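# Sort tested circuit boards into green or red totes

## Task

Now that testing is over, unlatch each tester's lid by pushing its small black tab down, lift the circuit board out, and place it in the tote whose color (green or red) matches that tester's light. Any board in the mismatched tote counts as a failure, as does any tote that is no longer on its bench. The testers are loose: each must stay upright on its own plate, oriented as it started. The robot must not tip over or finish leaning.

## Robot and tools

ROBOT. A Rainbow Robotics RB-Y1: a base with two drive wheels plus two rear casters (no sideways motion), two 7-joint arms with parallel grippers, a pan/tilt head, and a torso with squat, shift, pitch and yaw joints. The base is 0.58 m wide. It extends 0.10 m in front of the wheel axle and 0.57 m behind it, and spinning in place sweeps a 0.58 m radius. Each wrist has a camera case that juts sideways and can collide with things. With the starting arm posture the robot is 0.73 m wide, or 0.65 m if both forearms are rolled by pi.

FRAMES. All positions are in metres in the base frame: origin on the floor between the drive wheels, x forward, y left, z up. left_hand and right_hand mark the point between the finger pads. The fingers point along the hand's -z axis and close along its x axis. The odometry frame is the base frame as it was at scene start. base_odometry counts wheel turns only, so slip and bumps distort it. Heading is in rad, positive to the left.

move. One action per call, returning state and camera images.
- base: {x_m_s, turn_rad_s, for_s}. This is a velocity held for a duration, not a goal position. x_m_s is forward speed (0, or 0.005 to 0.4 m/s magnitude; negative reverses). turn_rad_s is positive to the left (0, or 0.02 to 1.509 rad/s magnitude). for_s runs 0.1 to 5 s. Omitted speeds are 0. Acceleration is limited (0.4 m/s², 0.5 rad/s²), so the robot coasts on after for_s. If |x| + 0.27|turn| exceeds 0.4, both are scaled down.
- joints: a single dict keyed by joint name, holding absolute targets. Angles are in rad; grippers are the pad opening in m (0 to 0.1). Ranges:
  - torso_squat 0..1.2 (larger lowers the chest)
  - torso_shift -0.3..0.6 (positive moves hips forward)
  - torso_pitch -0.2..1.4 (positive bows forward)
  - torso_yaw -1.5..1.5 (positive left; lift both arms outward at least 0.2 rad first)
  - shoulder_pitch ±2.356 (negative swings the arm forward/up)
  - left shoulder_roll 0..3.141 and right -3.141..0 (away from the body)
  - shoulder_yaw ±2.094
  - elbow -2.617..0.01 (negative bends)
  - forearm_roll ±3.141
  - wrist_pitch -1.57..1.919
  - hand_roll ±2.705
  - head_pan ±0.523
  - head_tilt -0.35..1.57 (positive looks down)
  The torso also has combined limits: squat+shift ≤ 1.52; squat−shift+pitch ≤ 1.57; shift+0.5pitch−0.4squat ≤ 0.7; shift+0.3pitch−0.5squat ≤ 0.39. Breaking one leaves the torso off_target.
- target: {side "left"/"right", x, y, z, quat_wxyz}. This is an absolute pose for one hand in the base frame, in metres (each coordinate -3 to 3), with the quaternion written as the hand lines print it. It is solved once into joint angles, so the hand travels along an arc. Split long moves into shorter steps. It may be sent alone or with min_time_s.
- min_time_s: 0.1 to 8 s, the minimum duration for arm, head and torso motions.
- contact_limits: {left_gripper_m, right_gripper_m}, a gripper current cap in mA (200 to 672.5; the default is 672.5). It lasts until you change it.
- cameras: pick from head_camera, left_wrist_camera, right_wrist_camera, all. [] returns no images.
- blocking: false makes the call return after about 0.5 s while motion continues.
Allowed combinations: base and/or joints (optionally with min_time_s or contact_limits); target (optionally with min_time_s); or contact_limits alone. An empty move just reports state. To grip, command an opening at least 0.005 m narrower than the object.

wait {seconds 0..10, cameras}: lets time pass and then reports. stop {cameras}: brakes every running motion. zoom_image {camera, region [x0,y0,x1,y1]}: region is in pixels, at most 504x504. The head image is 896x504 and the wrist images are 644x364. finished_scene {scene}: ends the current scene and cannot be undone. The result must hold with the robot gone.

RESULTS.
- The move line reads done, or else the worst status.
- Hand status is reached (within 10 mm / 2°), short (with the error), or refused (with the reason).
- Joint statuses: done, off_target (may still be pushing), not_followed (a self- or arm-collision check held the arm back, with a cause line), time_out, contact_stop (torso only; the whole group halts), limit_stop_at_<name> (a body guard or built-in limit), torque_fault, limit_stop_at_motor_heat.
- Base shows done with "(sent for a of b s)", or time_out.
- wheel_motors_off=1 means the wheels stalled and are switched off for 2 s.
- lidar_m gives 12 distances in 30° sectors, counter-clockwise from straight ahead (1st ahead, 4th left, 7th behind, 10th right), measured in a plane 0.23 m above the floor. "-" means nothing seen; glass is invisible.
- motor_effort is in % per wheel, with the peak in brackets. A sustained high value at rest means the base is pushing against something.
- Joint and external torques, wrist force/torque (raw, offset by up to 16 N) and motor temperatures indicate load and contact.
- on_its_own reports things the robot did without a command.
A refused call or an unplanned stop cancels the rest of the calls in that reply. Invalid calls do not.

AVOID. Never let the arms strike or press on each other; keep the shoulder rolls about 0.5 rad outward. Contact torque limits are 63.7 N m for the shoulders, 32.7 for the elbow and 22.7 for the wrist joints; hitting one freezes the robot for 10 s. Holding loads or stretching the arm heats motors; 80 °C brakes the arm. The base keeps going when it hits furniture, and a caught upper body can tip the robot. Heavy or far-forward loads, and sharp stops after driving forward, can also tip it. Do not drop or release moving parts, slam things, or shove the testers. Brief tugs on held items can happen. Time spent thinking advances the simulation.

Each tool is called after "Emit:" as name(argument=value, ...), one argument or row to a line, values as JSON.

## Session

Emit:
move(
  joints={"head_tilt_rad":0.3},
)

Scene clock: 0.60 s.
Joint torques (N m): left_arm=[-1.97 1.13 0.09 -0.48 0.25 -0.31 0.08] | right_arm=[-1.63 0.13 -0.4 -0.2 -0.17 -0.6 -0.05]
External joint torques (N m): left_arm=[0.05 0.15 0.02 0.11 0.24 0.06 0.09] | right_arm=[-0.37 0.89 -0.37 0.19 -0.21 -0.17 -0.06]
Motor temperatures (°C): left_arm=[29 31 29 32 38 34 40] | right_arm=[34 33 28 32 45 35 36]
Wrist force (N): left_arm=[-2.6 -0.4 -9.6] | right_arm=[1.3 10.6 -12.6]
Wrist torque (N m): left_arm=[0.02 -0.45 -0.21] | right_arm=[-0.04 0.79 0.51]
Wrist force, peak (N): left_arm=[-2.6 -0.4 -9.8] | right_arm=[1.0 10.9 -12.9]
move: done
base_odometry: x=+0.000 y=+0.000 heading=+0.000
lidar_m: 2.87 2.44 2.86 2.63 2.50 2.56 1.97 1.86 2.25 2.25 2.13 2.19
base_status: not commanded
joint_positions: torso_squat_rad=+0.350 torso_shift_rad=+0.000 torso_pitch_rad=+0.000 torso_yaw_rad=+0.000 left_shoulder_pitch_rad=-0.001 left_shoulder_roll_rad=+0.031 left_shoulder_yaw_rad=-0.041 left_elbow_rad=-0.170 left_forearm_roll_rad=+0.033 left_wrist_pitch_rad=+0.032 left_hand_roll_rad=+0.039 left_gripper_m=+0.100 right_shoulder_pitch_rad=+0.036 right_shoulder_roll_rad=-0.008 right_shoulder_yaw_rad=-0.002 right_elbow_rad=-0.181 right_forearm_roll_rad=-0.038 right_wrist_pitch_rad=-0.031 right_hand_roll_rad=+0.012 right_gripper_m=+0.099 head_pan_rad=+0.000 head_tilt_rad=+0.300
joint_status: all done
wheel_motors_off: 0
motor_effort: left_wheel=+3(5) right_wheel=-1(3)
chest: x=-0.2280 y=-0.0008 z=+1.2475 quat_wxyz=(+1.000, +0.000, +0.000, +0.000) (m; base frame)
left_hand: x=-0.1518 y=+0.2404 z=+0.5662 quat_wxyz=(+0.997, +0.012, -0.070, +0.014) (m; base frame)
right_hand: x=-0.1586 y=-0.2280 z=+0.5658 quat_wxyz=(+0.996, -0.004, -0.089, -0.020) (m; base frame)
pictures: head_camera, left_wrist_camera, right_wrist_camera
camera_calibration:
head_camera: T_world_to_cam=[[0.000534343, -0.998764, 0.0497008, -0.0744005], [-0.257724, -0.0481594, -0.965018, 1.40271], [0.966218, -0.0122935, -0.257432, 0.510619], [0, 0, 0, 1]] pos_world=[-0.131817, -0.000477536, 1.48879]
left_wrist_camera: T_world_to_cam=[[0.990967, 0.042696, 0.127124, 0.0668801], [-0.0219463, -0.883548, 0.467825, -0.0215704], [0.132295, -0.46639, -0.874631, 0.696404], [0, 0, 0, 1]] pos_world=[-0.15888, 0.302882, 0.610686]
right_wrist_camera: T_world_to_cam=[[-0.979227, 0.0586118, -0.194112, -0.0296433], [-0.0323793, 0.899827, 0.435044, -0.0129041], [0.200166, 0.432292, -0.879237, 0.699438], [0, 0, 0, 1]] pos_world=[-0.169449, -0.289013, 0.614832]

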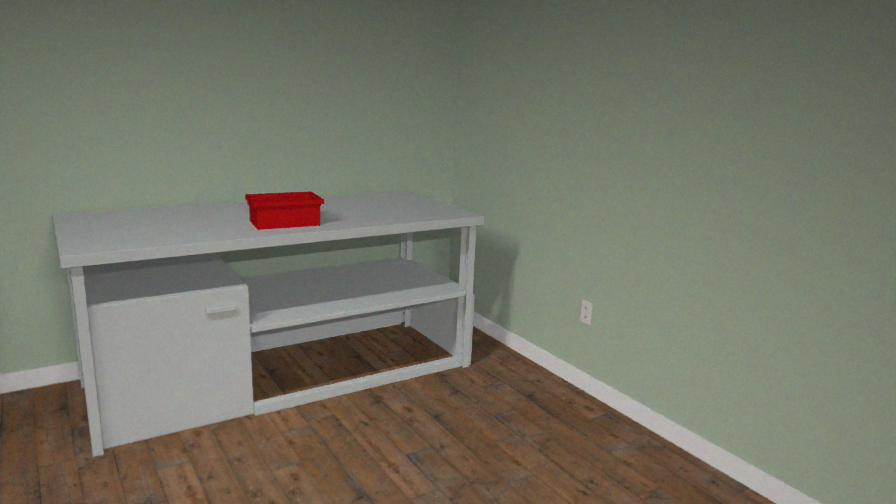

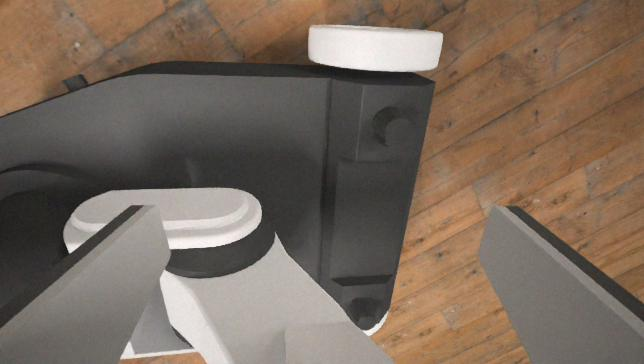

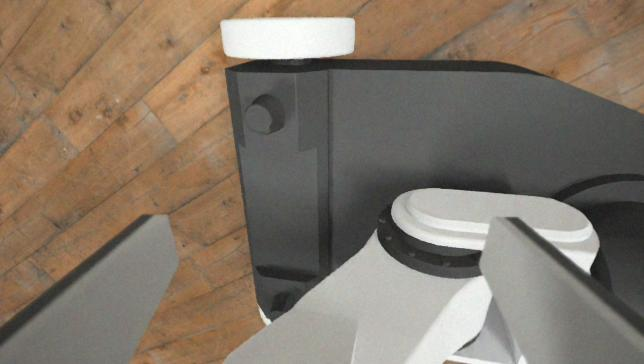

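Emit:
move(
  joints={"left_shoulder_pitch_rad":0.3,"left_shoulder_roll_rad":0.5,"left_shoulder_yaw_rad":0,"left_elbow_rad":-2.3,"left_forearm_roll_rad":0,"left_wrist_pitch_rad":0,"left_hand_roll_rad":0,"right_shoulder_pitch_rad":0.3,"right_shoulder_roll_rad":-0.5,"right_shoulder_yaw_rad":0,"right_elbow_rad":-2.3,"right_forearm_roll_rad":0,"right_wrist_pitch_rad":0,"right_hand_roll_rad":0,"torso_pitch_rad":0.3,"left_gripper_m":0.0,"right_gripper_m":0.045},
  base={"turn_rad_s":0.6,"for_s":1.75},
  min_time_s=2.5,
  cameras=["head_camera"],
)

Emit:
move(
  base={"turn_rad_s":0.6,"for_s":1.75},
  joints={"head_tilt_rad":0.1},
  cameras=["head_camera"],
)

Emit:
move(
  base={"turn_rad_s":0.6,"for_s":1.75},
  cameras=["head_camera"],
)

Emit:
move(
  base={"turn_rad_s":0.6,"for_s":1.75},
  cameras=["head_camera"],
)

Emit:
move(
  base={"turn_rad_s":0.6,"for_s":1.75},
  cameras=["head_camera"],
)

Scene clock: 16.03 s.
Joint torques (N m): left_arm=[-0.88 5.89 5.34 -8.39 0.18 -1.58 -0.17] | right_arm=[0.33 -5.87 -4.45 -8.58 0.2 -1.76 -0.17]
External joint torques (N m): left_arm=[0.62 0.6 0.73 1.23 0.12 0.19 -0.13] | right_arm=[1.41 0.37 0.58 1.44 -0.01 0.1 -0.22]
Motor temperatures (°C): left_arm=[29 31 29 32 38 34 40] | right_arm=[34 33 28 32 45 36 36]
Wrist force (N): left_arm=[-7.7 -2.9 -3.3] | right_arm=[-3.5 13.7 -6.2]
Wrist torque (N m): left_arm=[0.17 -0.77 -0.18] | right_arm=[-0.30 0.55 0.47]
Wrist force, peak (N): left_arm=[-4.0 -0.5 -9.8] | right_arm=[0.7 12.6 -12.6]
move: done
base_odometry: x=+0.000 y=+0.000 heading=+1.060
lidar_m: 2.86 2.62 2.50 2.56 1.95 1.85 2.25 2.26 2.14 2.20 2.89 2.43
base_status: done (sent for 1.77 of 1.77 s)
joint_positions: torso_squat_rad=+0.350 torso_shift_rad=+0.000 torso_pitch_rad=+0.300 torso_yaw_rad=+0.000 left_shoulder_pitch_rad=+0.300 left_shoulder_roll_rad=+0.500 left_shoulder_yaw_rad=+0.000 left_elbow_rad=-2.300 left_forearm_roll_rad=+0.000 left_wrist_pitch_rad=+0.000 left_hand_roll_rad=+0.000 left_gripper_m=+0.000 right_shoulder_pitch_rad=+0.300 right_shoulder_roll_rad=-0.500 right_shoulder_yaw_rad=+0.000 right_elbow_rad=-2.300 right_forearm_roll_rad=+0.000 right_wrist_pitch_rad=+0.000 right_hand_roll_rad=+0.000 right_gripper_m=+0.045 head_pan_rad=+0.000 head_tilt_rad=+0.300
joint_status: all done
wheel_motors_off: 0
motor_effort: left_wheel=+0(27) right_wheel=+1(30)
chest: x=-0.1366 y=-0.0008 z=+1.2337 quat_wxyz=(+0.989, +0.000, +0.149, +0.000) (m; base frame)
left_hand: x=+0.2446 y=+0.2495 z=+1.1014 quat_wxyz=(+0.643, +0.080, -0.726, -0.232) (m; base frame)
right_hand: x=+0.2446 y=-0.2509 z=+1.1011 quat_wxyz=(+0.643, -0.079, -0.726, +0.231) (m; base frame)
pictures: head_camera
camera_calibration:
head_camera: T_world_to_cam=[[0.0154102, -0.998762, 0.0473068, -0.0687685], [-0.531238, -0.0482605, -0.845847, 1.22855], [0.847082, -0.0120965, -0.531324, 0.740402], [0, 0, 0, 1]] pos_world=[0.026528, -0.000436858, 1.43581]

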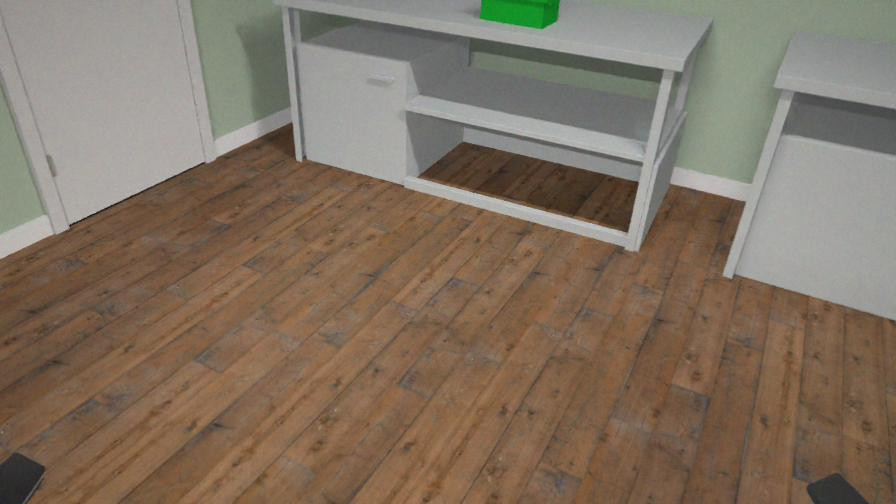

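Scene clock: 19.30 s.
Joint torques (N m): left_arm=[-0.96 5.81 5.09 -8.45 0.15 -1.62 -0.14] | right_arm=[0.15 -5.85 -4.52 -8.47 0.22 -1.75 -0.22]
External joint torques (N m): left_arm=[0.54 0.51 0.48 1.17 0.09 0.14 -0.1] | right_arm=[1.23 0.39 0.51 1.56 0.01 0.11 -0.27]
Motor temperatures (°C): left_arm=[29 31 29 32 38 34 40] | right_arm=[34 33 28 32 45 36 36]
Wrist force (N): left_arm=[-7.6 -2.8 -3.4] | right_arm=[-3.6 13.5 -6.3]
Wrist torque (N m): left_arm=[0.17 -0.77 -0.17] | right_arm=[-0.27 0.52 0.48]
Wrist force, peak (N): left_arm=[-7.9 -2.9 -3.4] | right_arm=[-3.6 14.0 -6.5]
move: done
base_odometry: x=+0.000 y=+0.000 heading=+2.119
lidar_m: 2.49 2.57 1.95 1.85 2.23 2.24 2.13 2.20 2.92 2.46 2.86 2.62
base_status: done (sent for 1.77 of 1.77 s)
joint_positions: torso_squat_rad=+0.350 torso_shift_rad=+0.000 torso_pitch_rad=+0.300 torso_yaw_rad=+0.000 left_shoulder_pitch_rad=+0.300 left_shoulder_roll_rad=+0.500 left_shoulder_yaw_rad=+0.000 left_elbow_rad=-2.300 left_forearm_roll_rad=+0.000 left_wrist_pitch_rad=+0.000 left_hand_roll_rad=+0.000 left_gripper_m=+0.000 right_shoulder_pitch_rad=+0.300 right_shoulder_roll_rad=-0.500 right_shoulder_yaw_rad=+0.000 right_elbow_rad=-2.300 right_forearm_roll_rad=+0.000 right_wrist_pitch_rad=+0.000 right_hand_roll_rad=+0.000 right_gripper_m=+0.045 head_pan_rad=+0.000 head_tilt_rad=+0.100
joint_status: all done
wheel_motors_off: 0
motor_effort: left_wheel=+0(17) right_wheel=+5(23)
chest: x=-0.1366 y=-0.0007 z=+1.2337 quat_wxyz=(+0.989, +0.000, +0.149, +0.000) (m; base frame)
left_hand: x=+0.2446 y=+0.2495 z=+1.1014 quat_wxyz=(+0.643, +0.080, -0.726, -0.232) (m; base frame)
right_hand: x=+0.2446 y=-0.2508 z=+1.1011 quat_wxyz=(+0.643, -0.079, -0.726, +0.231) (m; base frame)
pictures: head_camera
camera_calibration:
head_camera: T_world_to_cam=[[0.0055065, -0.998761, 0.0494539, -0.0723449], [-0.352629, -0.0482172, -0.93452, 1.36441], [0.935747, -0.0122929, -0.352457, 0.491721], [0, 0, 0, 1]] pos_world=[0.0214012, -0.000422714, 1.45196]

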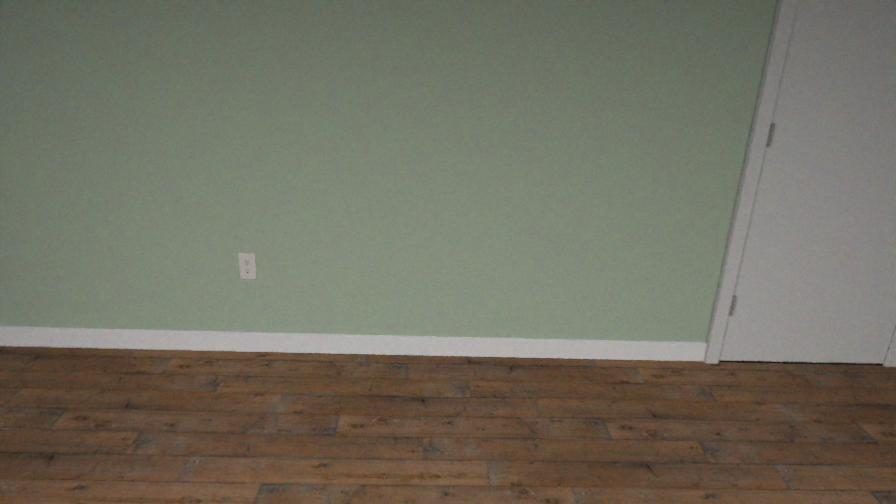

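Scene clock: 22.60 s.
Joint torques (N m): left_arm=[-1.05 5.78 5.23 -8.44 0.13 -1.56 -0.17] | right_arm=[0.14 -5.95 -4.45 -8.56 0.12 -1.73 -0.15]
External joint torques (N m): left_arm=[0.46 0.48 0.62 1.18 0.07 0.2 -0.13] | right_arm=[1.22 0.3 0.59 1.47 -0.1 0.13 -0.2]
Motor temperatures (°C): left_arm=[29 31 29 32 38 34 40] | right_arm=[34 33 28 32 45 36 36]
Wrist force (N): left_arm=[-7.6 -2.9 -3.4] | right_arm=[-3.5 13.3 -6.2]
Wrist torque (N m): left_arm=[0.20 -0.79 -0.17] | right_arm=[-0.26 0.54 0.49]
Wrist force, peak (N): left_arm=[-7.7 -3.2 -3.5] | right_arm=[-3.8 13.6 -6.8]
move: done
base_odometry: x=+0.000 y=+0.000 heading=-3.104
lidar_m: 1.95 1.86 2.24 2.23 2.13 2.20 2.94 2.44 2.87 2.62 2.50 2.57
base_status: done (sent for 1.77 of 1.77 s)
joint_positions: torso_squat_rad=+0.350 torso_shift_rad=+0.000 torso_pitch_rad=+0.300 torso_yaw_rad=+0.000 left_shoulder_pitch_rad=+0.300 left_shoulder_roll_rad=+0.500 left_shoulder_yaw_rad=+0.000 left_elbow_rad=-2.300 left_forearm_roll_rad=+0.000 left_wrist_pitch_rad=+0.000 left_hand_roll_rad=+0.000 left_gripper_m=+0.000 right_shoulder_pitch_rad=+0.300 right_shoulder_roll_rad=-0.500 right_shoulder_yaw_rad=+0.000 right_elbow_rad=-2.300 right_forearm_roll_rad=+0.000 right_wrist_pitch_rad=+0.000 right_hand_roll_rad=+0.000 right_gripper_m=+0.045 head_pan_rad=+0.000 head_tilt_rad=+0.100
joint_status: not commanded
wheel_motors_off: 0
motor_effort: left_wheel=+0(18) right_wheel=+5(24)
chest: x=-0.1366 y=-0.0007 z=+1.2337 quat_wxyz=(+0.989, +0.000, +0.149, +0.000) (m; base frame)
left_hand: x=+0.2446 y=+0.2495 z=+1.1014 quat_wxyz=(+0.643, +0.080, -0.726, -0.232) (m; base frame)
right_hand: x=+0.2446 y=-0.2509 z=+1.1011 quat_wxyz=(+0.643, -0.079, -0.726, +0.231) (m; base frame)
pictures: head_camera
camera_calibration:
head_camera: T_world_to_cam=[[0.005499, -0.998761, 0.0494604, -0.0723529], [-0.352628, -0.0482206, -0.93452, 1.36441], [0.935747, -0.0123022, -0.352457, 0.49172], [0, 0, 0, 1]] pos_world=[0.0214011, -0.000421313, 1.45196]

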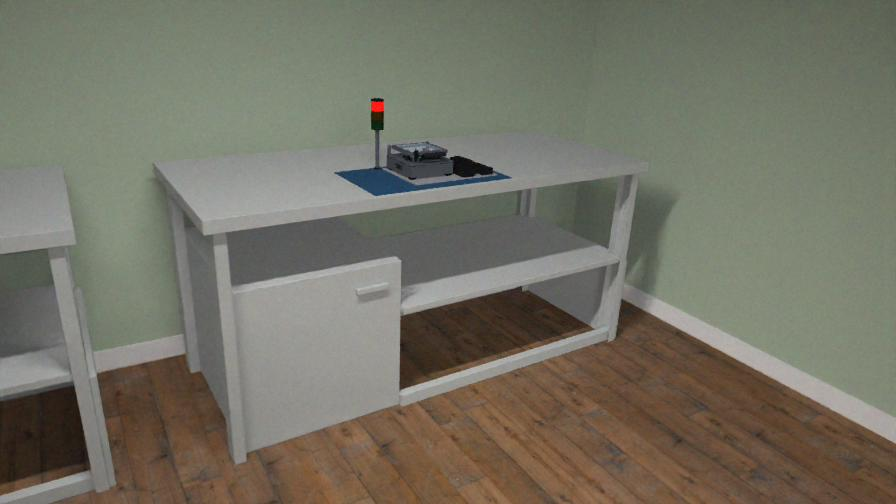

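Scene clock: 25.90 s.
Joint torques (N m): left_arm=[-0.77 5.91 5.1 -8.46 0.13 -1.63 -0.24] | right_arm=[-0.18 -6 -4.61 -8.5 0.13 -1.72 -0.28]
External joint torques (N m): left_arm=[0.73 0.62 0.49 1.16 0.07 0.13 -0.2] | right_arm=[0.9 0.24 0.43 1.53 -0.09 0.14 -0.33]
Motor temperatures (°C): left_arm=[29 31 29 32 38 34 40] | right_arm=[34 33 28 32 45 36 36]
Wrist force (N): left_arm=[-7.5 -2.6 -3.4] | right_arm=[-3.4 13.6 -6.4]
Wrist torque (N m): left_arm=[0.14 -0.77 -0.17] | right_arm=[-0.30 0.54 0.46]
Wrist force, peak (N): left_arm=[-7.9 -2.9 -3.4] | right_arm=[-3.6 13.7 -6.7]
move: done
base_odometry: x=+0.000 y=+0.000 heading=-2.044
lidar_m: 2.24 2.23 2.13 2.20 2.97 2.44 2.86 2.61 2.51 2.59 1.94 1.85
base_status: done (sent for 1.77 of 1.77 s)
joint_positions: torso_squat_rad=+0.350 torso_shift_rad=+0.000 torso_pitch_rad=+0.300 torso_yaw_rad=+0.000 left_shoulder_pitch_rad=+0.300 left_shoulder_roll_rad=+0.500 left_shoulder_yaw_rad=+0.000 left_elbow_rad=-2.300 left_forearm_roll_rad=+0.000 left_wrist_pitch_rad=+0.000 left_hand_roll_rad=+0.000 left_gripper_m=+0.000 right_shoulder_pitch_rad=+0.300 right_shoulder_roll_rad=-0.500 right_shoulder_yaw_rad=+0.000 right_elbow_rad=-2.300 right_forearm_roll_rad=+0.000 right_wrist_pitch_rad=+0.000 right_hand_roll_rad=+0.000 right_gripper_m=+0.045 head_pan_rad=+0.000 head_tilt_rad=+0.100
joint_status: not commanded
wheel_motors_off: 0
motor_effort: left_wheel=+1(18) right_wheel=+4(24)
chest: x=-0.1366 y=-0.0007 z=+1.2337 quat_wxyz=(+0.989, +0.000, +0.149, +0.000) (m; base frame)
left_hand: x=+0.2446 y=+0.2495 z=+1.1014 quat_wxyz=(+0.643, +0.080, -0.726, -0.232) (m; base frame)
right_hand: x=+0.2446 y=-0.2509 z=+1.1011 quat_wxyz=(+0.643, -0.079, -0.726, +0.231) (m; base frame)
pictures: head_camera
camera_calibration:
head_camera: T_world_to_cam=[[0.00549452, -0.998761, 0.0494653, -0.0723582], [-0.352629, -0.0482236, -0.93452, 1.36441], [0.935747, -0.0123081, -0.352457, 0.49172], [0, 0, 0, 1]] pos_world=[0.0214012, -0.000419696, 1.45196]

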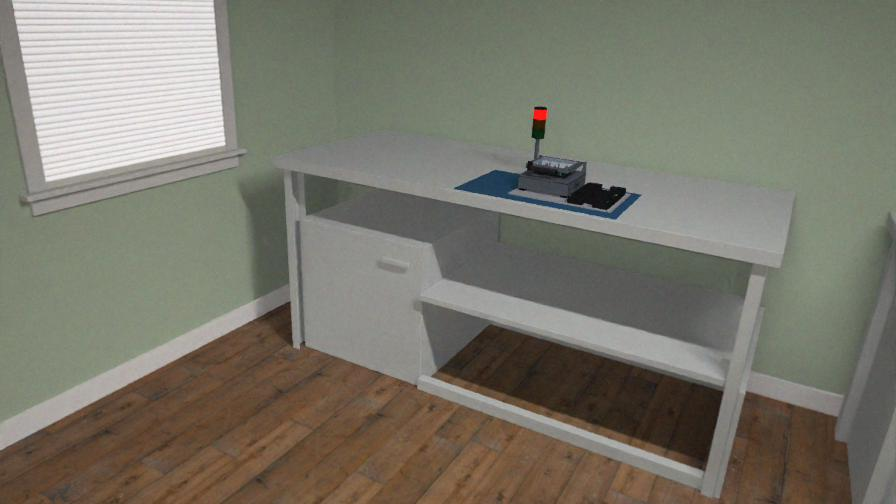

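Scene clock: 29.20 s.
Joint torques (N m): left_arm=[-0.93 5.81 5.1 -8.47 0.17 -1.55 -0.2] | right_arm=[-0.05 -5.78 -4.64 -8.55 0.12 -1.79 -0.12]
External joint torques (N m): left_arm=[0.57 0.52 0.49 1.15 0.11 0.22 -0.16] | right_arm=[1.03 0.46 0.39 1.48 -0.09 0.07 -0.17]
Motor temperatures (°C): left_arm=[29 31 29 32 38 34 40] | right_arm=[34 33 28 32 45 36 36]
Wrist force (N): left_arm=[-7.7 -2.9 -3.5] | right_arm=[-3.3 13.6 -6.3]
Wrist torque (N m): left_arm=[0.18 -0.77 -0.17] | right_arm=[-0.31 0.58 0.48]
Wrist force, peak (N): left_arm=[-7.9 -3.1 -3.6] | right_arm=[-3.8 13.9 -6.5]
move: done
base_odometry: x=+0.000 y=+0.000 heading=-0.985
lidar_m: 2.13 2.21 2.97 2.43 2.86 2.60 2.50 2.60 1.95 1.86 2.25 2.22
base_status: done (sent for 1.77 of 1.77 s)
joint_positions: torso_squat_rad=+0.350 torso_shift_rad=+0.000 torso_pitch_rad=+0.300 torso_yaw_rad=+0.000 left_shoulder_pitch_rad=+0.300 left_shoulder_roll_rad=+0.500 left_shoulder_yaw_rad=+0.000 left_elbow_rad=-2.300 left_forearm_roll_rad=+0.000 left_wrist_pitch_rad=+0.000 left_hand_roll_rad=+0.000 left_gripper_m=+0.000 right_shoulder_pitch_rad=+0.300 right_shoulder_roll_rad=-0.500 right_shoulder_yaw_rad=+0.000 right_elbow_rad=-2.300 right_forearm_roll_rad=+0.000 right_wrist_pitch_rad=+0.000 right_hand_roll_rad=+0.000 right_gripper_m=+0.045 head_pan_rad=+0.000 head_tilt_rad=+0.100
joint_status: not commanded
wheel_motors_off: 0
motor_effort: left_wheel=+1(17) right_wheel=+5(24)
chest: x=-0.1366 y=-0.0007 z=+1.2337 quat_wxyz=(+0.989, +0.000, +0.149, +0.000) (m; base frame)
left_hand: x=+0.2446 y=+0.2495 z=+1.1014 quat_wxyz=(+0.643, +0.080, -0.726, -0.232) (m; base frame)
right_hand: x=+0.2446 y=-0.2509 z=+1.1011 quat_wxyz=(+0.643, -0.079, -0.726, +0.231) (m; base frame)
pictures: head_camera
camera_calibration:
head_camera: T_world_to_cam=[[0.00549304, -0.998761, 0.0494668, -0.0723601], [-0.352628, -0.0482245, -0.93452, 1.36441], [0.935747, -0.0123101, -0.352456, 0.49172], [0, 0, 0, 1]] pos_world=[0.0214011, -0.000419376, 1.45196]

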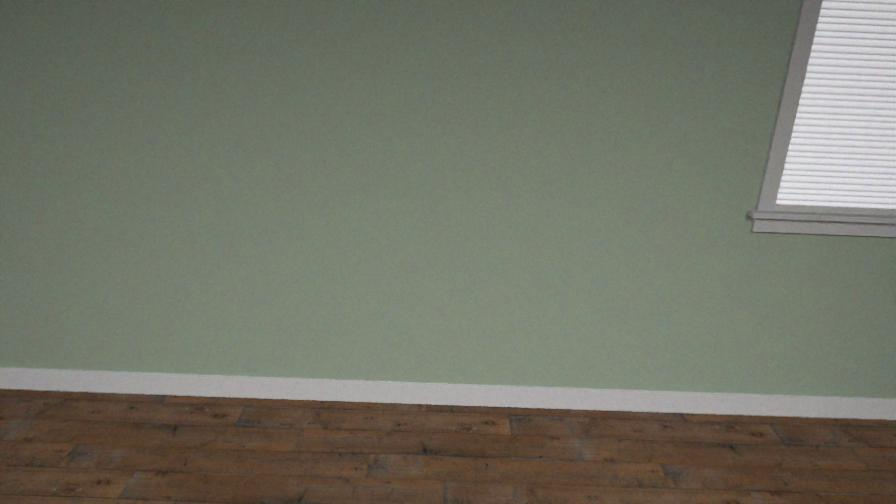

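Emit:
move(
  base={"turn_rad_s":-0.6,"for_s":4.07},
  cameras=[],
)

Emit:
move(
  base={"x_m_s":0.38,"for_s":4.02},
  cameras=[],
)

Emit:
move(
  base={"turn_rad_s":0.6,"for_s":1.55},
  joints={"head_tilt_rad":0.35},
  cameras=["head_camera"],
)

Scene clock: 56.03 s.
Joint torques (N m): left_arm=[-0.95 5.93 5.28 -8.4 0.16 -1.56 -0.16] | right_arm=[-0.1 -5.85 -4.4 -8.61 0.14 -1.7 -0.34]
External joint torques (N m): left_arm=[0.56 0.64 0.67 1.22 0.09 0.21 -0.12] | right_arm=[0.98 0.4 0.63 1.42 -0.07 0.17 -0.39]
Motor temperatures (°C): left_arm=[29 31 29 33 38 34 40] | right_arm=[34 33 28 32 45 36 36]
Wrist force (N): left_arm=[-7.3 -2.7 -3.3] | right_arm=[-3.6 13.7 -6.2]
Wrist torque (N m): left_arm=[0.15 -0.74 -0.18] | right_arm=[-0.31 0.54 0.48]
Wrist force, peak (N): left_arm=[-7.9 -3.0 -3.4] | right_arm=[-3.5 14.1 -6.6]
move: done
base_odometry: x=+0.000 y=+0.000 heading=+2.859
lidar_m: 2.78 1.86 1.89 2.25 2.14 2.13 2.36 2.48 2.44 2.86 2.51 2.50
base_status: done (sent for 4.07 of 4.07 s)
joint_positions: torso_squat_rad=+0.350 torso_shift_rad=+0.000 torso_pitch_rad=+0.300 torso_yaw_rad=+0.000 left_shoulder_pitch_rad=+0.300 left_shoulder_roll_rad=+0.500 left_shoulder_yaw_rad=+0.000 left_elbow_rad=-2.300 left_forearm_roll_rad=+0.000 left_wrist_pitch_rad=+0.000 left_hand_roll_rad=+0.000 left_gripper_m=+0.000 right_shoulder_pitch_rad=+0.300 right_shoulder_roll_rad=-0.500 right_shoulder_yaw_rad=+0.000 right_elbow_rad=-2.300 right_forearm_roll_rad=+0.000 right_wrist_pitch_rad=+0.000 right_hand_roll_rad=+0.000 right_gripper_m=+0.045 head_pan_rad=+0.000 head_tilt_rad=+0.100
joint_status: not commanded
wheel_motors_off: 0
motor_effort: left_wheel=+3(22) right_wheel=+1(22)
chest: x=-0.1366 y=-0.0007 z=+1.2337 quat_wxyz=(+0.989, +0.000, +0.149, +0.000) (m; base frame)
left_hand: x=+0.2446 y=+0.2496 z=+1.1014 quat_wxyz=(+0.643, +0.080, -0.726, -0.232) (m; base frame)
right_hand: x=+0.2446 y=-0.2508 z=+1.1011 quat_wxyz=(+0.643, -0.079, -0.726, +0.231) (m; base frame)
pictures: none
No camera images: "cameras" was empty.

Scene clock: 61.57 s.
Joint torques (N m): left_arm=[-1.44 5.86 5.06 -8.39 0.19 -1.6 -0.24] | right_arm=[-0.67 -5.93 -4.49 -8.58 0.24 -1.7 -0.17]
External joint torques (N m): left_arm=[0.06 0.57 0.45 1.23 0.13 0.16 -0.19] | right_arm=[0.41 0.31 0.54 1.44 0.03 0.17 -0.22]
Motor temperatures (°C): left_arm=[29 31 29 33 38 34 40] | right_arm=[34 33 28 33 45 36 36]
Wrist force (N): left_arm=[-7.5 -3.0 -3.5] | right_arm=[-3.6 13.6 -6.5]
Wrist torque (N m): left_arm=[0.18 -0.75 -0.17] | right_arm=[-0.28 0.52 0.48]
Wrist force, peak (N): left_arm=[-7.9 -2.9 -3.6] | right_arm=[-3.5 14.0 -6.7]
move: done
base_odometry: x=-1.472 y=+0.428 heading=+2.859
lidar_m: 1.25 1.56 0.91 0.99 2.51 3.31 3.67 3.52 3.09 1.63 1.33 1.32
base_status: done (sent for 4.03 of 4.03 s)
joint_positions: torso_squat_rad=+0.350 torso_shift_rad=+0.000 torso_pitch_rad=+0.300 torso_yaw_rad=+0.000 left_shoulder_pitch_rad=+0.300 left_shoulder_roll_rad=+0.500 left_shoulder_yaw_rad=+0.000 left_elbow_rad=-2.300 left_forearm_roll_rad=+0.000 left_wrist_pitch_rad=+0.000 left_hand_roll_rad=+0.000 left_gripper_m=+0.000 right_shoulder_pitch_rad=+0.300 right_shoulder_roll_rad=-0.500 right_shoulder_yaw_rad=+0.000 right_elbow_rad=-2.300 right_forearm_roll_rad=+0.000 right_wrist_pitch_rad=+0.000 right_hand_roll_rad=+0.000 right_gripper_m=+0.045 head_pan_rad=+0.000 head_tilt_rad=+0.100
joint_status: not commanded
wheel_motors_off: 0
motor_effort: left_wheel=-5(31) right_wheel=+1(29)
chest: x=-0.1366 y=-0.0007 z=+1.2337 quat_wxyz=(+0.989, +0.000, +0.149, +0.000) (m; base frame)
left_hand: x=+0.2446 y=+0.2496 z=+1.1013 quat_wxyz=(+0.643, +0.080, -0.726, -0.232) (m; base frame)
right_hand: x=+0.2446 y=-0.2509 z=+1.1010 quat_wxyz=(+0.643, -0.079, -0.726, +0.231) (m; base frame)
pictures: none
No camera images: "cameras" was empty.

Scene clock: 64.63 s.
Joint torques (N m): left_arm=[-1.34 5.9 4.96 -8.45 0.16 -1.48 -0.2] | right_arm=[-0.62 -5.9 -4.5 -8.4 0.15 -1.74 -0.25]
External joint torques (N m): left_arm=[0.16 0.61 0.35 1.17 0.09 0.28 -0.15] | right_arm=[0.45 0.35 0.53 1.63 -0.06 0.12 -0.3]
Motor temperatures (°C): left_arm=[29 31 29 33 38 34 40] | right_arm=[34 33 28 33 45 36 36]
Wrist force (N): left_arm=[-7.4 -3.0 -3.2] | right_arm=[-3.1 13.8 -6.4]
Wrist torque (N m): left_arm=[0.19 -0.76 -0.18] | right_arm=[-0.34 0.59 0.47]
Wrist force, peak (N): left_arm=[-8.1 -3.0 -3.5] | right_arm=[-3.7 13.8 -6.7]
move: done
base_odometry: x=-1.472 y=+0.428 heading=-2.485
lidar_m: 0.91 0.94 1.49 3.30 3.50 3.50 3.44 1.77 1.36 1.33 1.26 1.43
base_status: done (sent for 1.57 of 1.57 s)
joint_positions: torso_squat_rad=+0.350 torso_shift_rad=+0.000 torso_pitch_rad=+0.300 torso_yaw_rad=+0.000 left_shoulder_pitch_rad=+0.300 left_shoulder_roll_rad=+0.500 left_shoulder_yaw_rad=+0.000 left_elbow_rad=-2.300 left_forearm_roll_rad=+0.000 left_wrist_pitch_rad=+0.000 left_hand_roll_rad=+0.000 left_gripper_m=+0.000 right_shoulder_pitch_rad=+0.300 right_shoulder_roll_rad=-0.500 right_shoulder_yaw_rad=+0.000 right_elbow_rad=-2.300 right_forearm_roll_rad=+0.000 right_wrist_pitch_rad=+0.000 right_hand_roll_rad=+0.000 right_gripper_m=+0.045 head_pan_rad=+0.000 head_tilt_rad=+0.350
joint_status: all done
wheel_motors_off: 0
motor_effort: left_wheel=+0(25) right_wheel=+3(24)
chest: x=-0.1366 y=-0.0007 z=+1.2337 quat_wxyz=(+0.989, +0.000, +0.149, +0.000) (m; base frame)
left_hand: x=+0.2446 y=+0.2496 z=+1.1013 quat_wxyz=(+0.643, +0.080, -0.726, -0.232) (m; base frame)
right_hand: x=+0.2446 y=-0.2509 z=+1.1010 quat_wxyz=(+0.643, -0.079, -0.726, +0.231) (m; base frame)
pictures: head_camera
camera_calibration:
head_camera: T_world_to_cam=[[0.0177862, -0.998759, 0.0465206, -0.0674839], [-0.572939, -0.0483123, -0.818173, 1.18697], [0.819405, -0.0121012, -0.573087, 0.797989], [0, 0, 0, 1]] pos_world=[0.0273843, -0.000398281, 1.4316]

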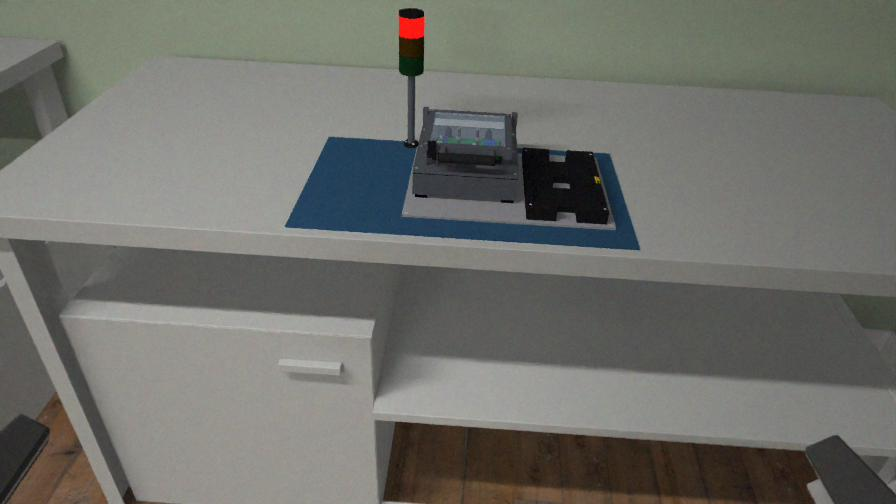

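Emit:
zoom_image(
  camera="head_camera",
  region=[380, 90, 560, 230],
)

Scaled by 2.800 from the camera's 896x504 image, which has a finer 1280x720 frame.

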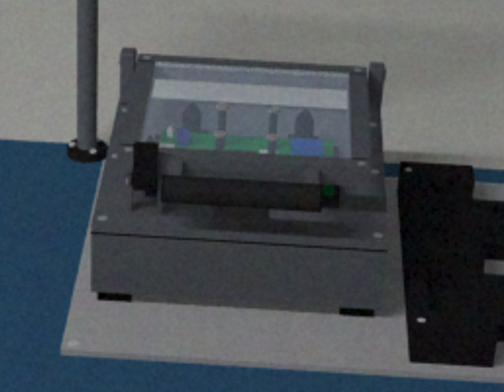

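Emit:
move(
  target={"side":"right","x":0.25,"y":-0.1,"z":1.07,"quat_wxyz":[0.866,0,-0.5,0]},
  cameras=[],
)

Emit:
move(
  target={"side":"left","x":0.25,"y":0.16,"z":1.1,"quat_wxyz":[0.924,0,-0.383,0]},
  cameras=[],
)

Emit:
move(
  base={"turn_rad_s":-0.05,"for_s":0.4},
  cameras=[],
)

Emit:
move(
  base={"x_m_s":0.2,"for_s":2.3},
  joints={"head_tilt_rad":0.6},
  cameras=["head_camera"],
)

Scene clock: 88.30 s.
Joint torques (N m): left_arm=[-1.4 5.84 4.89 -8.43 0.16 -1.53 -0.22] | right_arm=[-5.69 4.03 0.46 -7.62 0.34 -1.95 0.29]
External joint torques (N m): left_arm=[0.1 0.55 0.28 1.19 0.1 0.23 -0.17] | right_arm=[0.95 0.11 -0.29 1.3 -0.46 -0.24 0.24]
Motor temperatures (°C): left_arm=[29 31 29 33 38 34 40] | right_arm=[34 33 28 33 45 36 36]
Wrist force (N): left_arm=[-7.6 -2.9 -3.4] | right_arm=[-3.4 11.0 -10.0]
Wrist torque (N m): left_arm=[0.18 -0.79 -0.19] | right_arm=[-0.10 0.50 0.46]
Wrist force, peak (N): left_arm=[-7.8 -3.0 -3.6] | right_arm=[-3.0 12.8 -9.7]
move: done
base_odometry: x=-1.472 y=+0.428 heading=-2.485
lidar_m: 0.90 0.94 1.47 3.30 3.51 3.50 3.44 1.77 1.36 1.33 1.26 1.43
base_status: not commanded
joint_positions: torso_squat_rad=+0.350 torso_shift_rad=+0.000 torso_pitch_rad=+0.300 torso_yaw_rad=+0.000 left_shoulder_pitch_rad=+0.300 left_shoulder_roll_rad=+0.500 left_shoulder_yaw_rad=+0.000 left_elbow_rad=-2.300 left_forearm_roll_rad=+0.000 left_wrist_pitch_rad=+0.000 left_hand_roll_rad=+0.000 left_gripper_m=+0.000 right_shoulder_pitch_rad=-0.143 right_shoulder_roll_rad=+0.000 right_shoulder_yaw_rad=+0.536 right_elbow_rad=-2.458 right_forearm_roll_rad=+0.561 right_wrist_pitch_rad=+1.342 right_hand_roll_rad=-0.362 right_gripper_m=+0.045 head_pan_rad=+0.000 head_tilt_rad=+0.350
joint_status: all done
wheel_motors_off: 0
motor_effort: left_wheel=+1(2) right_wheel=+5(6)
chest: x=-0.1366 y=-0.0007 z=+1.2337 quat_wxyz=(+0.989, +0.000, +0.149, +0.000) (m; base frame)
left_hand: x=+0.2446 y=+0.2496 z=+1.1013 quat_wxyz=(+0.643, +0.080, -0.726, -0.232) (m; base frame)
right_hand: x=+0.2497 y=-0.1003 z=+1.0706 quat_wxyz=(+0.865, +0.001, -0.502, +0.000) (m; base frame)
right_hand_status: reached (checked arc, planned for 1.2 s): 1 mm and 0.3 deg off.
pictures: none
No camera images: "cameras" was empty.

Scene clock: 90.37 s.
Joint torques (N m): left_arm=[-8.85 -1.41 -0.37 -5.83 0.02 -1.69 0.12] | right_arm=[-5.47 3.68 0.61 -7.73 0.41 -1.91 0.32]
External joint torques (N m): left_arm=[0.84 -0.65 -0.37 0.43 0.2 -0.22 0.16] | right_arm=[1.18 -0.25 -0.14 1.19 -0.39 -0.19 0.27]
Motor temperatures (°C): left_arm=[29 31 29 33 38 34 40] | right_arm=[34 33 28 33 45 36 36]
Wrist force (N): left_arm=[-6.6 -0.3 -7.6] | right_arm=[-3.2 10.8 -9.9]
Wrist torque (N m): left_arm=[-0.01 -0.66 -0.16] | right_arm=[-0.11 0.53 0.48]
Wrist force, peak (N): left_arm=[-6.8 -0.2 -7.9] | right_arm=[-3.5 11.1 -10.0]
move: done
base_odometry: x=-1.472 y=+0.428 heading=-2.485
lidar_m: 0.90 0.93 1.47 3.30 3.49 3.51 3.44 1.78 1.37 1.33 1.26 1.43
base_status: not commanded
joint_positions: torso_squat_rad=+0.350 torso_shift_rad=+0.000 torso_pitch_rad=+0.300 torso_yaw_rad=+0.000 left_shoulder_pitch_rad=-0.468 left_shoulder_roll_rad=+0.000 left_shoulder_yaw_rad=-0.134 left_elbow_rad=-2.563 left_forearm_roll_rad=-0.214 left_wrist_pitch_rad=+1.919 left_hand_roll_rad=+0.137 left_gripper_m=+0.000 right_shoulder_pitch_rad=-0.143 right_shoulder_roll_rad=+0.000 right_shoulder_yaw_rad=+0.536 right_elbow_rad=-2.458 right_forearm_roll_rad=+0.561 right_wrist_pitch_rad=+1.342 right_hand_roll_rad=-0.362 right_gripper_m=+0.045 head_pan_rad=+0.000 head_tilt_rad=+0.350
joint_status: all done
wheel_motors_off: 0
motor_effort: left_wheel=+0(3) right_wheel=+4(7)
chest: x=-0.1366 y=-0.0007 z=+1.2337 quat_wxyz=(+0.989, +0.000, +0.149, +0.000) (m; base frame)
left_hand: x=+0.2501 y=+0.1601 z=+1.0997 quat_wxyz=(+0.921, -0.001, -0.390, +0.000) (m; base frame)
left_hand_status: reached (checked arc, planned for 1.6 s): 0 mm and 0.8 deg off.
right_hand: x=+0.2497 y=-0.1003 z=+1.0706 quat_wxyz=(+0.865, +0.001, -0.502, +0.000) (m; base frame)
pictures: none
No camera images: "cameras" was empty.

Scene clock: 91.43 s.
Joint torques (N m): left_arm=[-8.98 -1.13 -0.82 -5.85 -0.03 -1.69 0.1] | right_arm=[-5.23 3.91 -0.07 -7.63 0.41 -1.81 0.34]
External joint torques (N m): left_arm=[0.71 -0.37 -0.81 0.42 0.15 -0.22 0.14] | right_arm=[1.42 -0.02 -0.82 1.29 -0.39 -0.1 0.29]
Motor temperatures (°C): left_arm=[29 31 29 33 38 34 40] | right_arm=[34 33 28 33 45 36 36]
Wrist force (N): left_arm=[-6.2 -0.4 -7.8] | right_arm=[-3.1 10.7 -9.8]
Wrist torque (N m): left_arm=[0.00 -0.65 -0.16] | right_arm=[-0.09 0.54 0.46]
Wrist force, peak (N): left_arm=[-6.5 -0.5 -7.9] | right_arm=[-3.5 11.3 -9.9]
move: done
base_odometry: x=-1.472 y=+0.428 heading=-2.505
lidar_m: 0.91 0.93 1.49 3.30 3.47 3.50 3.44 1.81 1.37 1.34 1.28 1.39
base_status: done (sent for 0.4 of 0.4 s)
joint_positions: torso_squat_rad=+0.350 torso_shift_rad=+0.000 torso_pitch_rad=+0.300 torso_yaw_rad=+0.000 left_shoulder_pitch_rad=-0.468 left_shoulder_roll_rad=+0.000 left_shoulder_yaw_rad=-0.134 left_elbow_rad=-2.563 left_forearm_roll_rad=-0.214 left_wrist_pitch_rad=+1.919 left_hand_roll_rad=+0.137 left_gripper_m=+0.000 right_shoulder_pitch_rad=-0.143 right_shoulder_roll_rad=+0.000 right_shoulder_yaw_rad=+0.536 right_elbow_rad=-2.458 right_forearm_roll_rad=+0.561 right_wrist_pitch_rad=+1.342 right_hand_roll_rad=-0.362 right_gripper_m=+0.045 head_pan_rad=+0.000 head_tilt_rad=+0.350
joint_status: not commanded
wheel_motors_off: 0
motor_effort: left_wheel=+1(16) right_wheel=+0(10)
chest: x=-0.1366 y=-0.0007 z=+1.2337 quat_wxyz=(+0.989, +0.000, +0.149, +0.000) (m; base frame)
left_hand: x=+0.2501 y=+0.1601 z=+1.0997 quat_wxyz=(+0.921, -0.001, -0.390, +0.000) (m; base frame)
right_hand: x=+0.2497 y=-0.1003 z=+1.0706 quat_wxyz=(+0.865, +0.001, -0.502, +0.000) (m; base frame)
pictures: none
No camera images: "cameras" was empty.

Scene clock: 94.80 s.
Joint torques (N m): left_arm=[-9.12 -1.21 -0.7 -5.7 -0.01 -1.64 0.15] | right_arm=[-5.8 3.87 0.35 -7.85 0.4 -1.79 0.23]
External joint torques (N m): left_arm=[0.57 -0.44 -0.69 0.57 0.17 -0.16 0.19] | right_arm=[0.84 -0.05 -0.4 1.07 -0.39 -0.08 0.18]
Motor temperatures (°C): left_arm=[29 31 29 33 38 34 40] | right_arm=[34 33 28 33 45 36 36]
Wrist force (N): left_arm=[-6.5 0.0 -7.8] | right_arm=[-3.2 10.9 -9.9]
Wrist torque (N m): left_arm=[-0.04 -0.64 -0.15] | right_arm=[-0.10 0.54 0.47]
Wrist force, peak (N): left_arm=[-6.9 -0.1 -7.9] | right_arm=[-3.2 11.3 -10.2]
move: done
base_odometry: x=-1.841 y=+0.154 heading=-2.504
lidar_m: 0.56 0.46 0.63 2.35 3.45 4.06 3.89 1.85 1.39 1.36 1.01 1.12
base_status: done (sent for 2.3 of 2.3 s)
joint_positions: torso_squat_rad=+0.350 torso_shift_rad=+0.000 torso_pitch_rad=+0.300 torso_yaw_rad=+0.000 left_shoulder_pitch_rad=-0.468 left_shoulder_roll_rad=+0.000 left_shoulder_yaw_rad=-0.134 left_elbow_rad=-2.563 left_forearm_roll_rad=-0.214 left_wrist_pitch_rad=+1.919 left_hand_roll_rad=+0.137 left_gripper_m=+0.000 right_shoulder_pitch_rad=-0.143 right_shoulder_roll_rad=+0.000 right_shoulder_yaw_rad=+0.536 right_elbow_rad=-2.458 right_forearm_roll_rad=+0.561 right_wrist_pitch_rad=+1.342 right_hand_roll_rad=-0.362 right_gripper_m=+0.045 head_pan_rad=+0.000 head_tilt_rad=+0.600
joint_status: all done
wheel_motors_off: 0
motor_effort: left_wheel=+3(29) right_wheel=-6(25)
chest: x=-0.1366 y=-0.0007 z=+1.2337 quat_wxyz=(+0.989, +0.000, +0.149, +0.000) (m; base frame)
left_hand: x=+0.2501 y=+0.1601 z=+1.0997 quat_wxyz=(+0.921, -0.001, -0.390, +0.000) (m; base frame)
right_hand: x=+0.2497 y=-0.1003 z=+1.0706 quat_wxyz=(+0.865, +0.001, -0.502, +0.000) (m; base frame)
pictures: head_camera
camera_calibration:
head_camera: T_world_to_cam=[[0.0289742, -0.998756, 0.0405878, -0.058456], [-0.757515, -0.0484321, -0.651018, 0.939459], [0.652174, -0.0118832, -0.757976, 1.0508], [0, 0, 0, 1]] pos_world=[0.0280414, -0.000396451, 1.41046]

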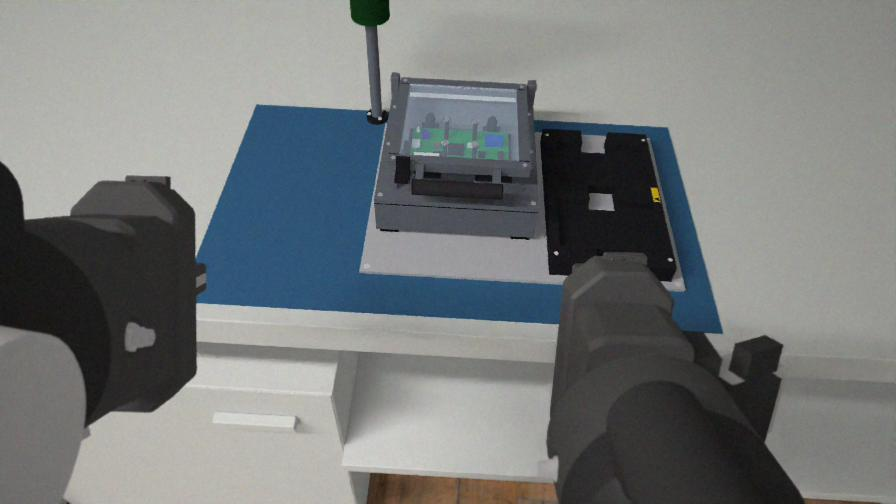

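Emit:
move(
  base={"x_m_s":0.15,"for_s":1.32},
  joints={"head_tilt_rad":0.75},
  cameras=["head_camera","right_wrist_camera","left_wrist_camera"],
)

Scene clock: 108.67 s.
Joint torques (N m): left_arm=[-8.99 -1.12 -0.55 -5.83 -0.06 -1.69 0.1] | right_arm=[-5.68 3.64 0.39 -7.53 0.31 -1.9 0.31]
External joint torques (N m): left_arm=[0.7 -0.36 -0.53 0.44 0.12 -0.21 0.14] | right_arm=[0.97 -0.29 -0.36 1.39 -0.49 -0.19 0.26]
Motor temperatures (°C): left_arm=[29 31 29 33 38 34 40] | right_arm=[34 33 28 33 45 36 36]
Wrist force (N): left_arm=[-6.2 -0.1 -7.7] | right_arm=[-3.0 10.8 -9.9]
Wrist torque (N m): left_arm=[-0.03 -0.62 -0.16] | right_arm=[-0.07 0.53 0.47]
Wrist force, peak (N): left_arm=[-6.5 -0.2 -8.1] | right_arm=[-3.4 11.2 -10.1]
move: done
base_odometry: x=-2.002 y=+0.035 heading=-2.504
lidar_m: 0.55 0.28 0.34 2.30 3.44 4.24 4.10 1.86 1.40 0.97 0.98 0.92
base_status: done (sent for 1.33 of 1.33 s)
joint_positions: torso_squat_rad=+0.350 torso_shift_rad=+0.000 torso_pitch_rad=+0.300 torso_yaw_rad=+0.000 left_shoulder_pitch_rad=-0.468 left_shoulder_roll_rad=+0.000 left_shoulder_yaw_rad=-0.134 left_elbow_rad=-2.563 left_forearm_roll_rad=-0.214 left_wrist_pitch_rad=+1.919 left_hand_roll_rad=+0.137 left_gripper_m=+0.000 right_shoulder_pitch_rad=-0.143 right_shoulder_roll_rad=+0.000 right_shoulder_yaw_rad=+0.536 right_elbow_rad=-2.458 right_forearm_roll_rad=+0.561 right_wrist_pitch_rad=+1.342 right_hand_roll_rad=-0.362 right_gripper_m=+0.045 head_pan_rad=+0.000 head_tilt_rad=+0.750
joint_status: all done
wheel_motors_off: 0
motor_effort: left_wheel=+5(28) right_wheel=-6(17)
chest: x=-0.1366 y=-0.0007 z=+1.2337 quat_wxyz=(+0.989, +0.000, +0.149, +0.000) (m; base frame)
left_hand: x=+0.2501 y=+0.1601 z=+1.0997 quat_wxyz=(+0.921, -0.001, -0.390, +0.000) (m; base frame)
right_hand: x=+0.2497 y=-0.1003 z=+1.0706 quat_wxyz=(+0.865, +0.001, -0.502, +0.000) (m; base frame)
pictures: head_camera, left_wrist_camera, right_wrist_camera
camera_calibration:
head_camera: T_world_to_cam=[[0.0348511, -0.998752, 0.0357819, -0.0513077], [-0.846277, -0.0485376, -0.530527, 0.763547], [0.531602, -0.0117919, -0.846912, 1.17014], [0, 0, 0, 1]] pos_world=[0.0259092, -0.000384789, 1.39793]
left_wrist_camera: T_world_to_cam=[[0.705202, 0.0154762, 0.708837, -0.959696], [-0.337724, -0.871722, 0.355025, -0.132161], [0.623404, -0.489756, -0.609514, 0.661859], [0, 0, 0, 1]] pos_world=[0.21954, 0.223794, 1.1306]
right_wrist_camera: T_world_to_cam=[[-0.480644, 0.0203681, -0.876679, 1.06309], [-0.381658, 0.895219, 0.230045, -0.027954], [0.789505, 0.445161, -0.422508, 0.371566], [0, 0, 0, 1]] pos_world=[0.206946, -0.162035, 1.09541]

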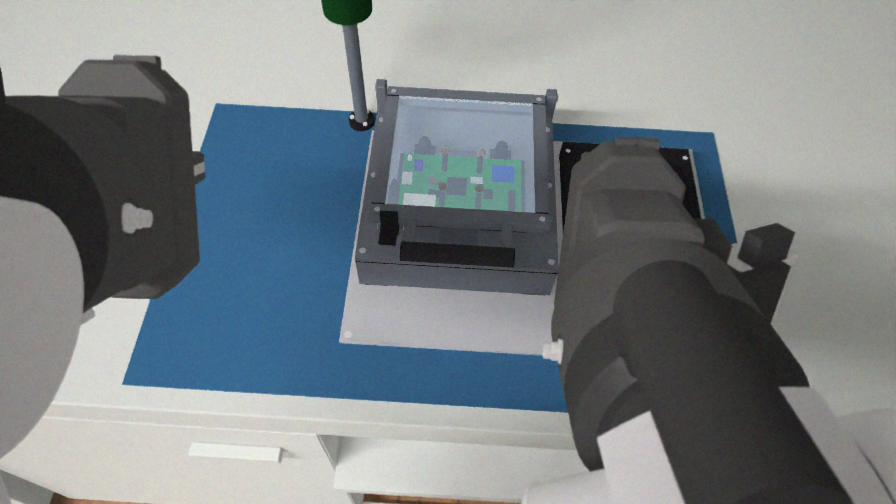

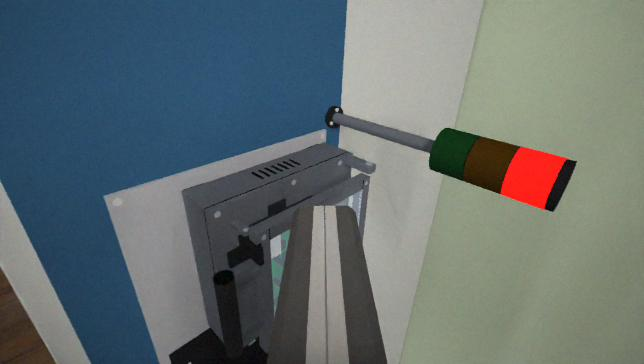

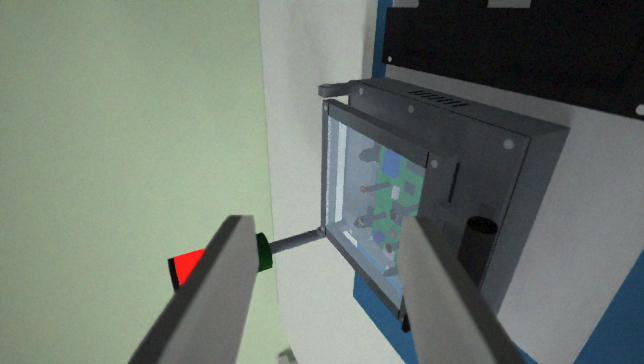

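Emit:
move(
  target={"side":"right","x":0.255,"y":-0.055,"z":1.03,"quat_wxyz":[0.8434,0,-0.5373,0]},
  cameras=[],
)

Emit:
move(
  target={"side":"right","x":0.256,"y":-0.043,"z":0.97,"quat_wxyz":[0.8434,0,-0.5373,0]},
  cameras=["head_camera","right_wrist_camera"],
)

Scene clock: 124.03 s.
Joint torques (N m): left_arm=[-9.14 -1.27 -0.75 -5.66 -0.06 -1.62 0.12] | right_arm=[-5.1 5.79 1.07 -8.47 0.66 -1.39 0.31]
External joint torques (N m): left_arm=[0.55 -0.51 -0.73 0.6 0.12 -0.14 0.16] | right_arm=[1.21 0.12 -0.18 1.4 -0.49 0.16 0.26]
Motor temperatures (°C): left_arm=[29 31 29 33 38 34 40] | right_arm=[34 33 28 33 45 36 36]
Wrist force (N): left_arm=[-6.1 -0.3 -7.6] | right_arm=[-3.8 10.6 -9.1]
Wrist torque (N m): left_arm=[-0.02 -0.63 -0.15] | right_arm=[-0.07 0.46 0.48]
Wrist force, peak (N): left_arm=[-6.7 -0.4 -8.1] | right_arm=[-4.3 11.0 -10.0]
move: done
base_odometry: x=-2.002 y=+0.035 heading=-2.504
lidar_m: 0.55 0.27 0.33 2.30 3.44 4.24 4.10 1.86 1.40 0.96 0.98 0.92
base_status: not commanded
joint_positions: torso_squat_rad=+0.350 torso_shift_rad=+0.000 torso_pitch_rad=+0.300 torso_yaw_rad=+0.000 left_shoulder_pitch_rad=-0.468 left_shoulder_roll_rad=+0.000 left_shoulder_yaw_rad=-0.134 left_elbow_rad=-2.563 left_forearm_roll_rad=-0.214 left_wrist_pitch_rad=+1.919 left_hand_roll_rad=+0.137 left_gripper_m=+0.000 right_shoulder_pitch_rad=-0.101 right_shoulder_roll_rad=+0.000 right_shoulder_yaw_rad=+0.674 right_elbow_rad=-2.217 right_forearm_roll_rad=+0.790 right_wrist_pitch_rad=+1.101 right_hand_roll_rad=-0.619 right_gripper_m=+0.045 head_pan_rad=+0.000 head_tilt_rad=+0.750
joint_status: all done
wheel_motors_off: 0
motor_effort: left_wheel=+4(5) right_wheel=-6(8)
chest: x=-0.1366 y=-0.0007 z=+1.2337 quat_wxyz=(+0.989, +0.000, +0.149, +0.000) (m; base frame)
left_hand: x=+0.2501 y=+0.1601 z=+1.0997 quat_wxyz=(+0.921, -0.001, -0.390, +0.000) (m; base frame)
right_hand: x=+0.2550 y=-0.0549 z=+1.0302 quat_wxyz=(+0.843, +0.000, -0.537, +0.000) (m; base frame)
right_hand_status: reached (checked arc, planned for 0.6 s): 0 mm and 0.0 deg off.
pictures: none
No camera images: "cameras" was empty.

Scene clock: 124.90 s.
Joint torques (N m): left_arm=[-9.08 -1.3 -0.62 -5.58 -0.09 -1.54 0.13] | right_arm=[-4.79 5.48 1.41 -8.98 1.13 -1.1 0.31]
External joint torques (N m): left_arm=[0.6 -0.53 -0.61 0.68 0.09 -0.06 0.17] | right_arm=[1.34 -0.42 0.11 1.39 -0.17 0.18 0.26]
Motor temperatures (°C): left_arm=[29 31 29 33 38 34 40] | right_arm=[34 33 28 33 45 36 36]
Wrist force (N): left_arm=[-6.3 -0.4 -7.7] | right_arm=[-3.4 11.1 -9.2]
Wrist torque (N m): left_arm=[0.02 -0.64 -0.18] | right_arm=[-0.13 0.49 0.47]
Wrist force, peak (N): left_arm=[-6.7 -0.3 -7.9] | right_arm=[-4.8 12.5 -9.0]
move: done
base_odometry: x=-2.002 y=+0.035 heading=-2.504
lidar_m: 0.55 0.28 0.34 2.30 3.44 4.24 4.10 1.86 1.40 0.97 0.98 0.91
base_status: not commanded
joint_positions: torso_squat_rad=+0.350 torso_shift_rad=+0.000 torso_pitch_rad=+0.300 torso_yaw_rad=+0.000 left_shoulder_pitch_rad=-0.468 left_shoulder_roll_rad=+0.000 left_shoulder_yaw_rad=-0.134 left_elbow_rad=-2.563 left_forearm_roll_rad=-0.214 left_wrist_pitch_rad=+1.919 left_hand_roll_rad=+0.137 left_gripper_m=+0.000 right_shoulder_pitch_rad=-0.079 right_shoulder_roll_rad=-0.018 right_shoulder_yaw_rad=+0.684 right_elbow_rad=-2.005 right_forearm_roll_rad=+0.894 right_wrist_pitch_rad=+0.943 right_hand_roll_rad=-0.826 right_gripper_m=+0.045 head_pan_rad=+0.000 head_tilt_rad=+0.750
joint_status: all done
wheel_motors_off: 0
motor_effort: left_wheel=+3(5) right_wheel=-6(7)
chest: x=-0.1366 y=-0.0007 z=+1.2337 quat_wxyz=(+0.989, +0.000, +0.149, +0.000) (m; base frame)
left_hand: x=+0.2501 y=+0.1601 z=+1.0998 quat_wxyz=(+0.921, -0.001, -0.390, +0.000) (m; base frame)
right_hand: x=+0.2553 y=-0.0426 z=+0.9706 quat_wxyz=(+0.844, +0.002, -0.536, +0.002) (m; base frame)
right_hand_status: reached (checked arc, planned for 0.5 s): 1 mm and 0.4 deg off.
pictures: head_camera, right_wrist_camera
camera_calibration:
head_camera: T_world_to_cam=[[0.0348464, -0.998752, 0.03578, -0.051309], [-0.846274, -0.0485327, -0.530532, 0.763554], [0.531606, -0.0117926, -0.846909, 1.17014], [0, 0, 0, 1]] pos_world=[0.025909, -0.000388701, 1.39793]
right_wrist_camera: T_world_to_cam=[[-0.410514, 0.0189312, -0.911658, 0.992929], [-0.401899, 0.89368, 0.199531, -0.019804], [0.818508, 0.448304, -0.35926, 0.23054], [0, 0, 0, 1]] pos_world=[0.210953, -0.104451, 0.991987]

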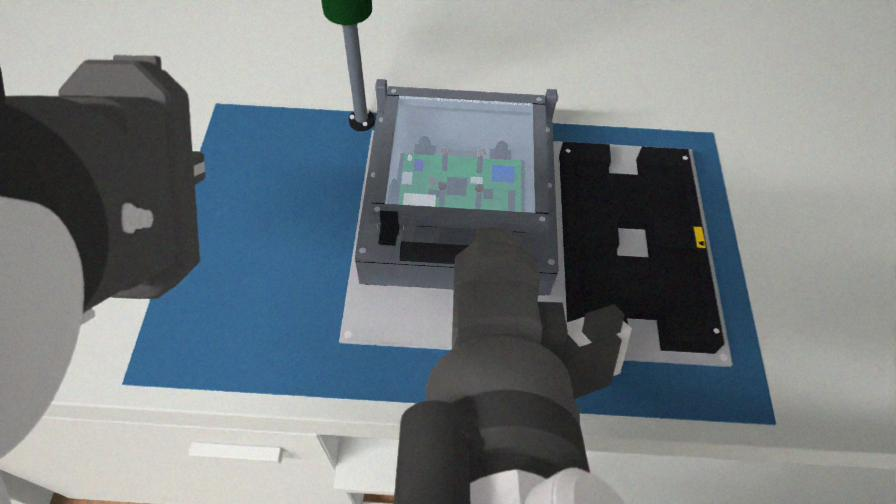

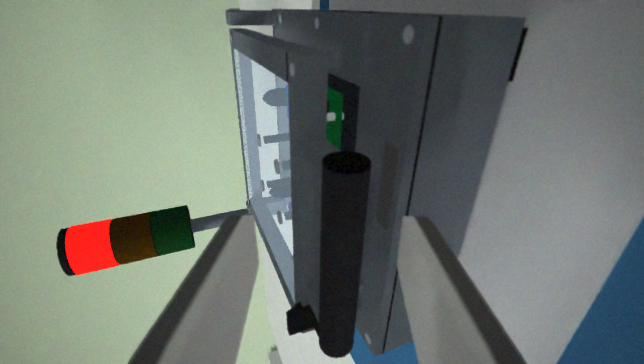

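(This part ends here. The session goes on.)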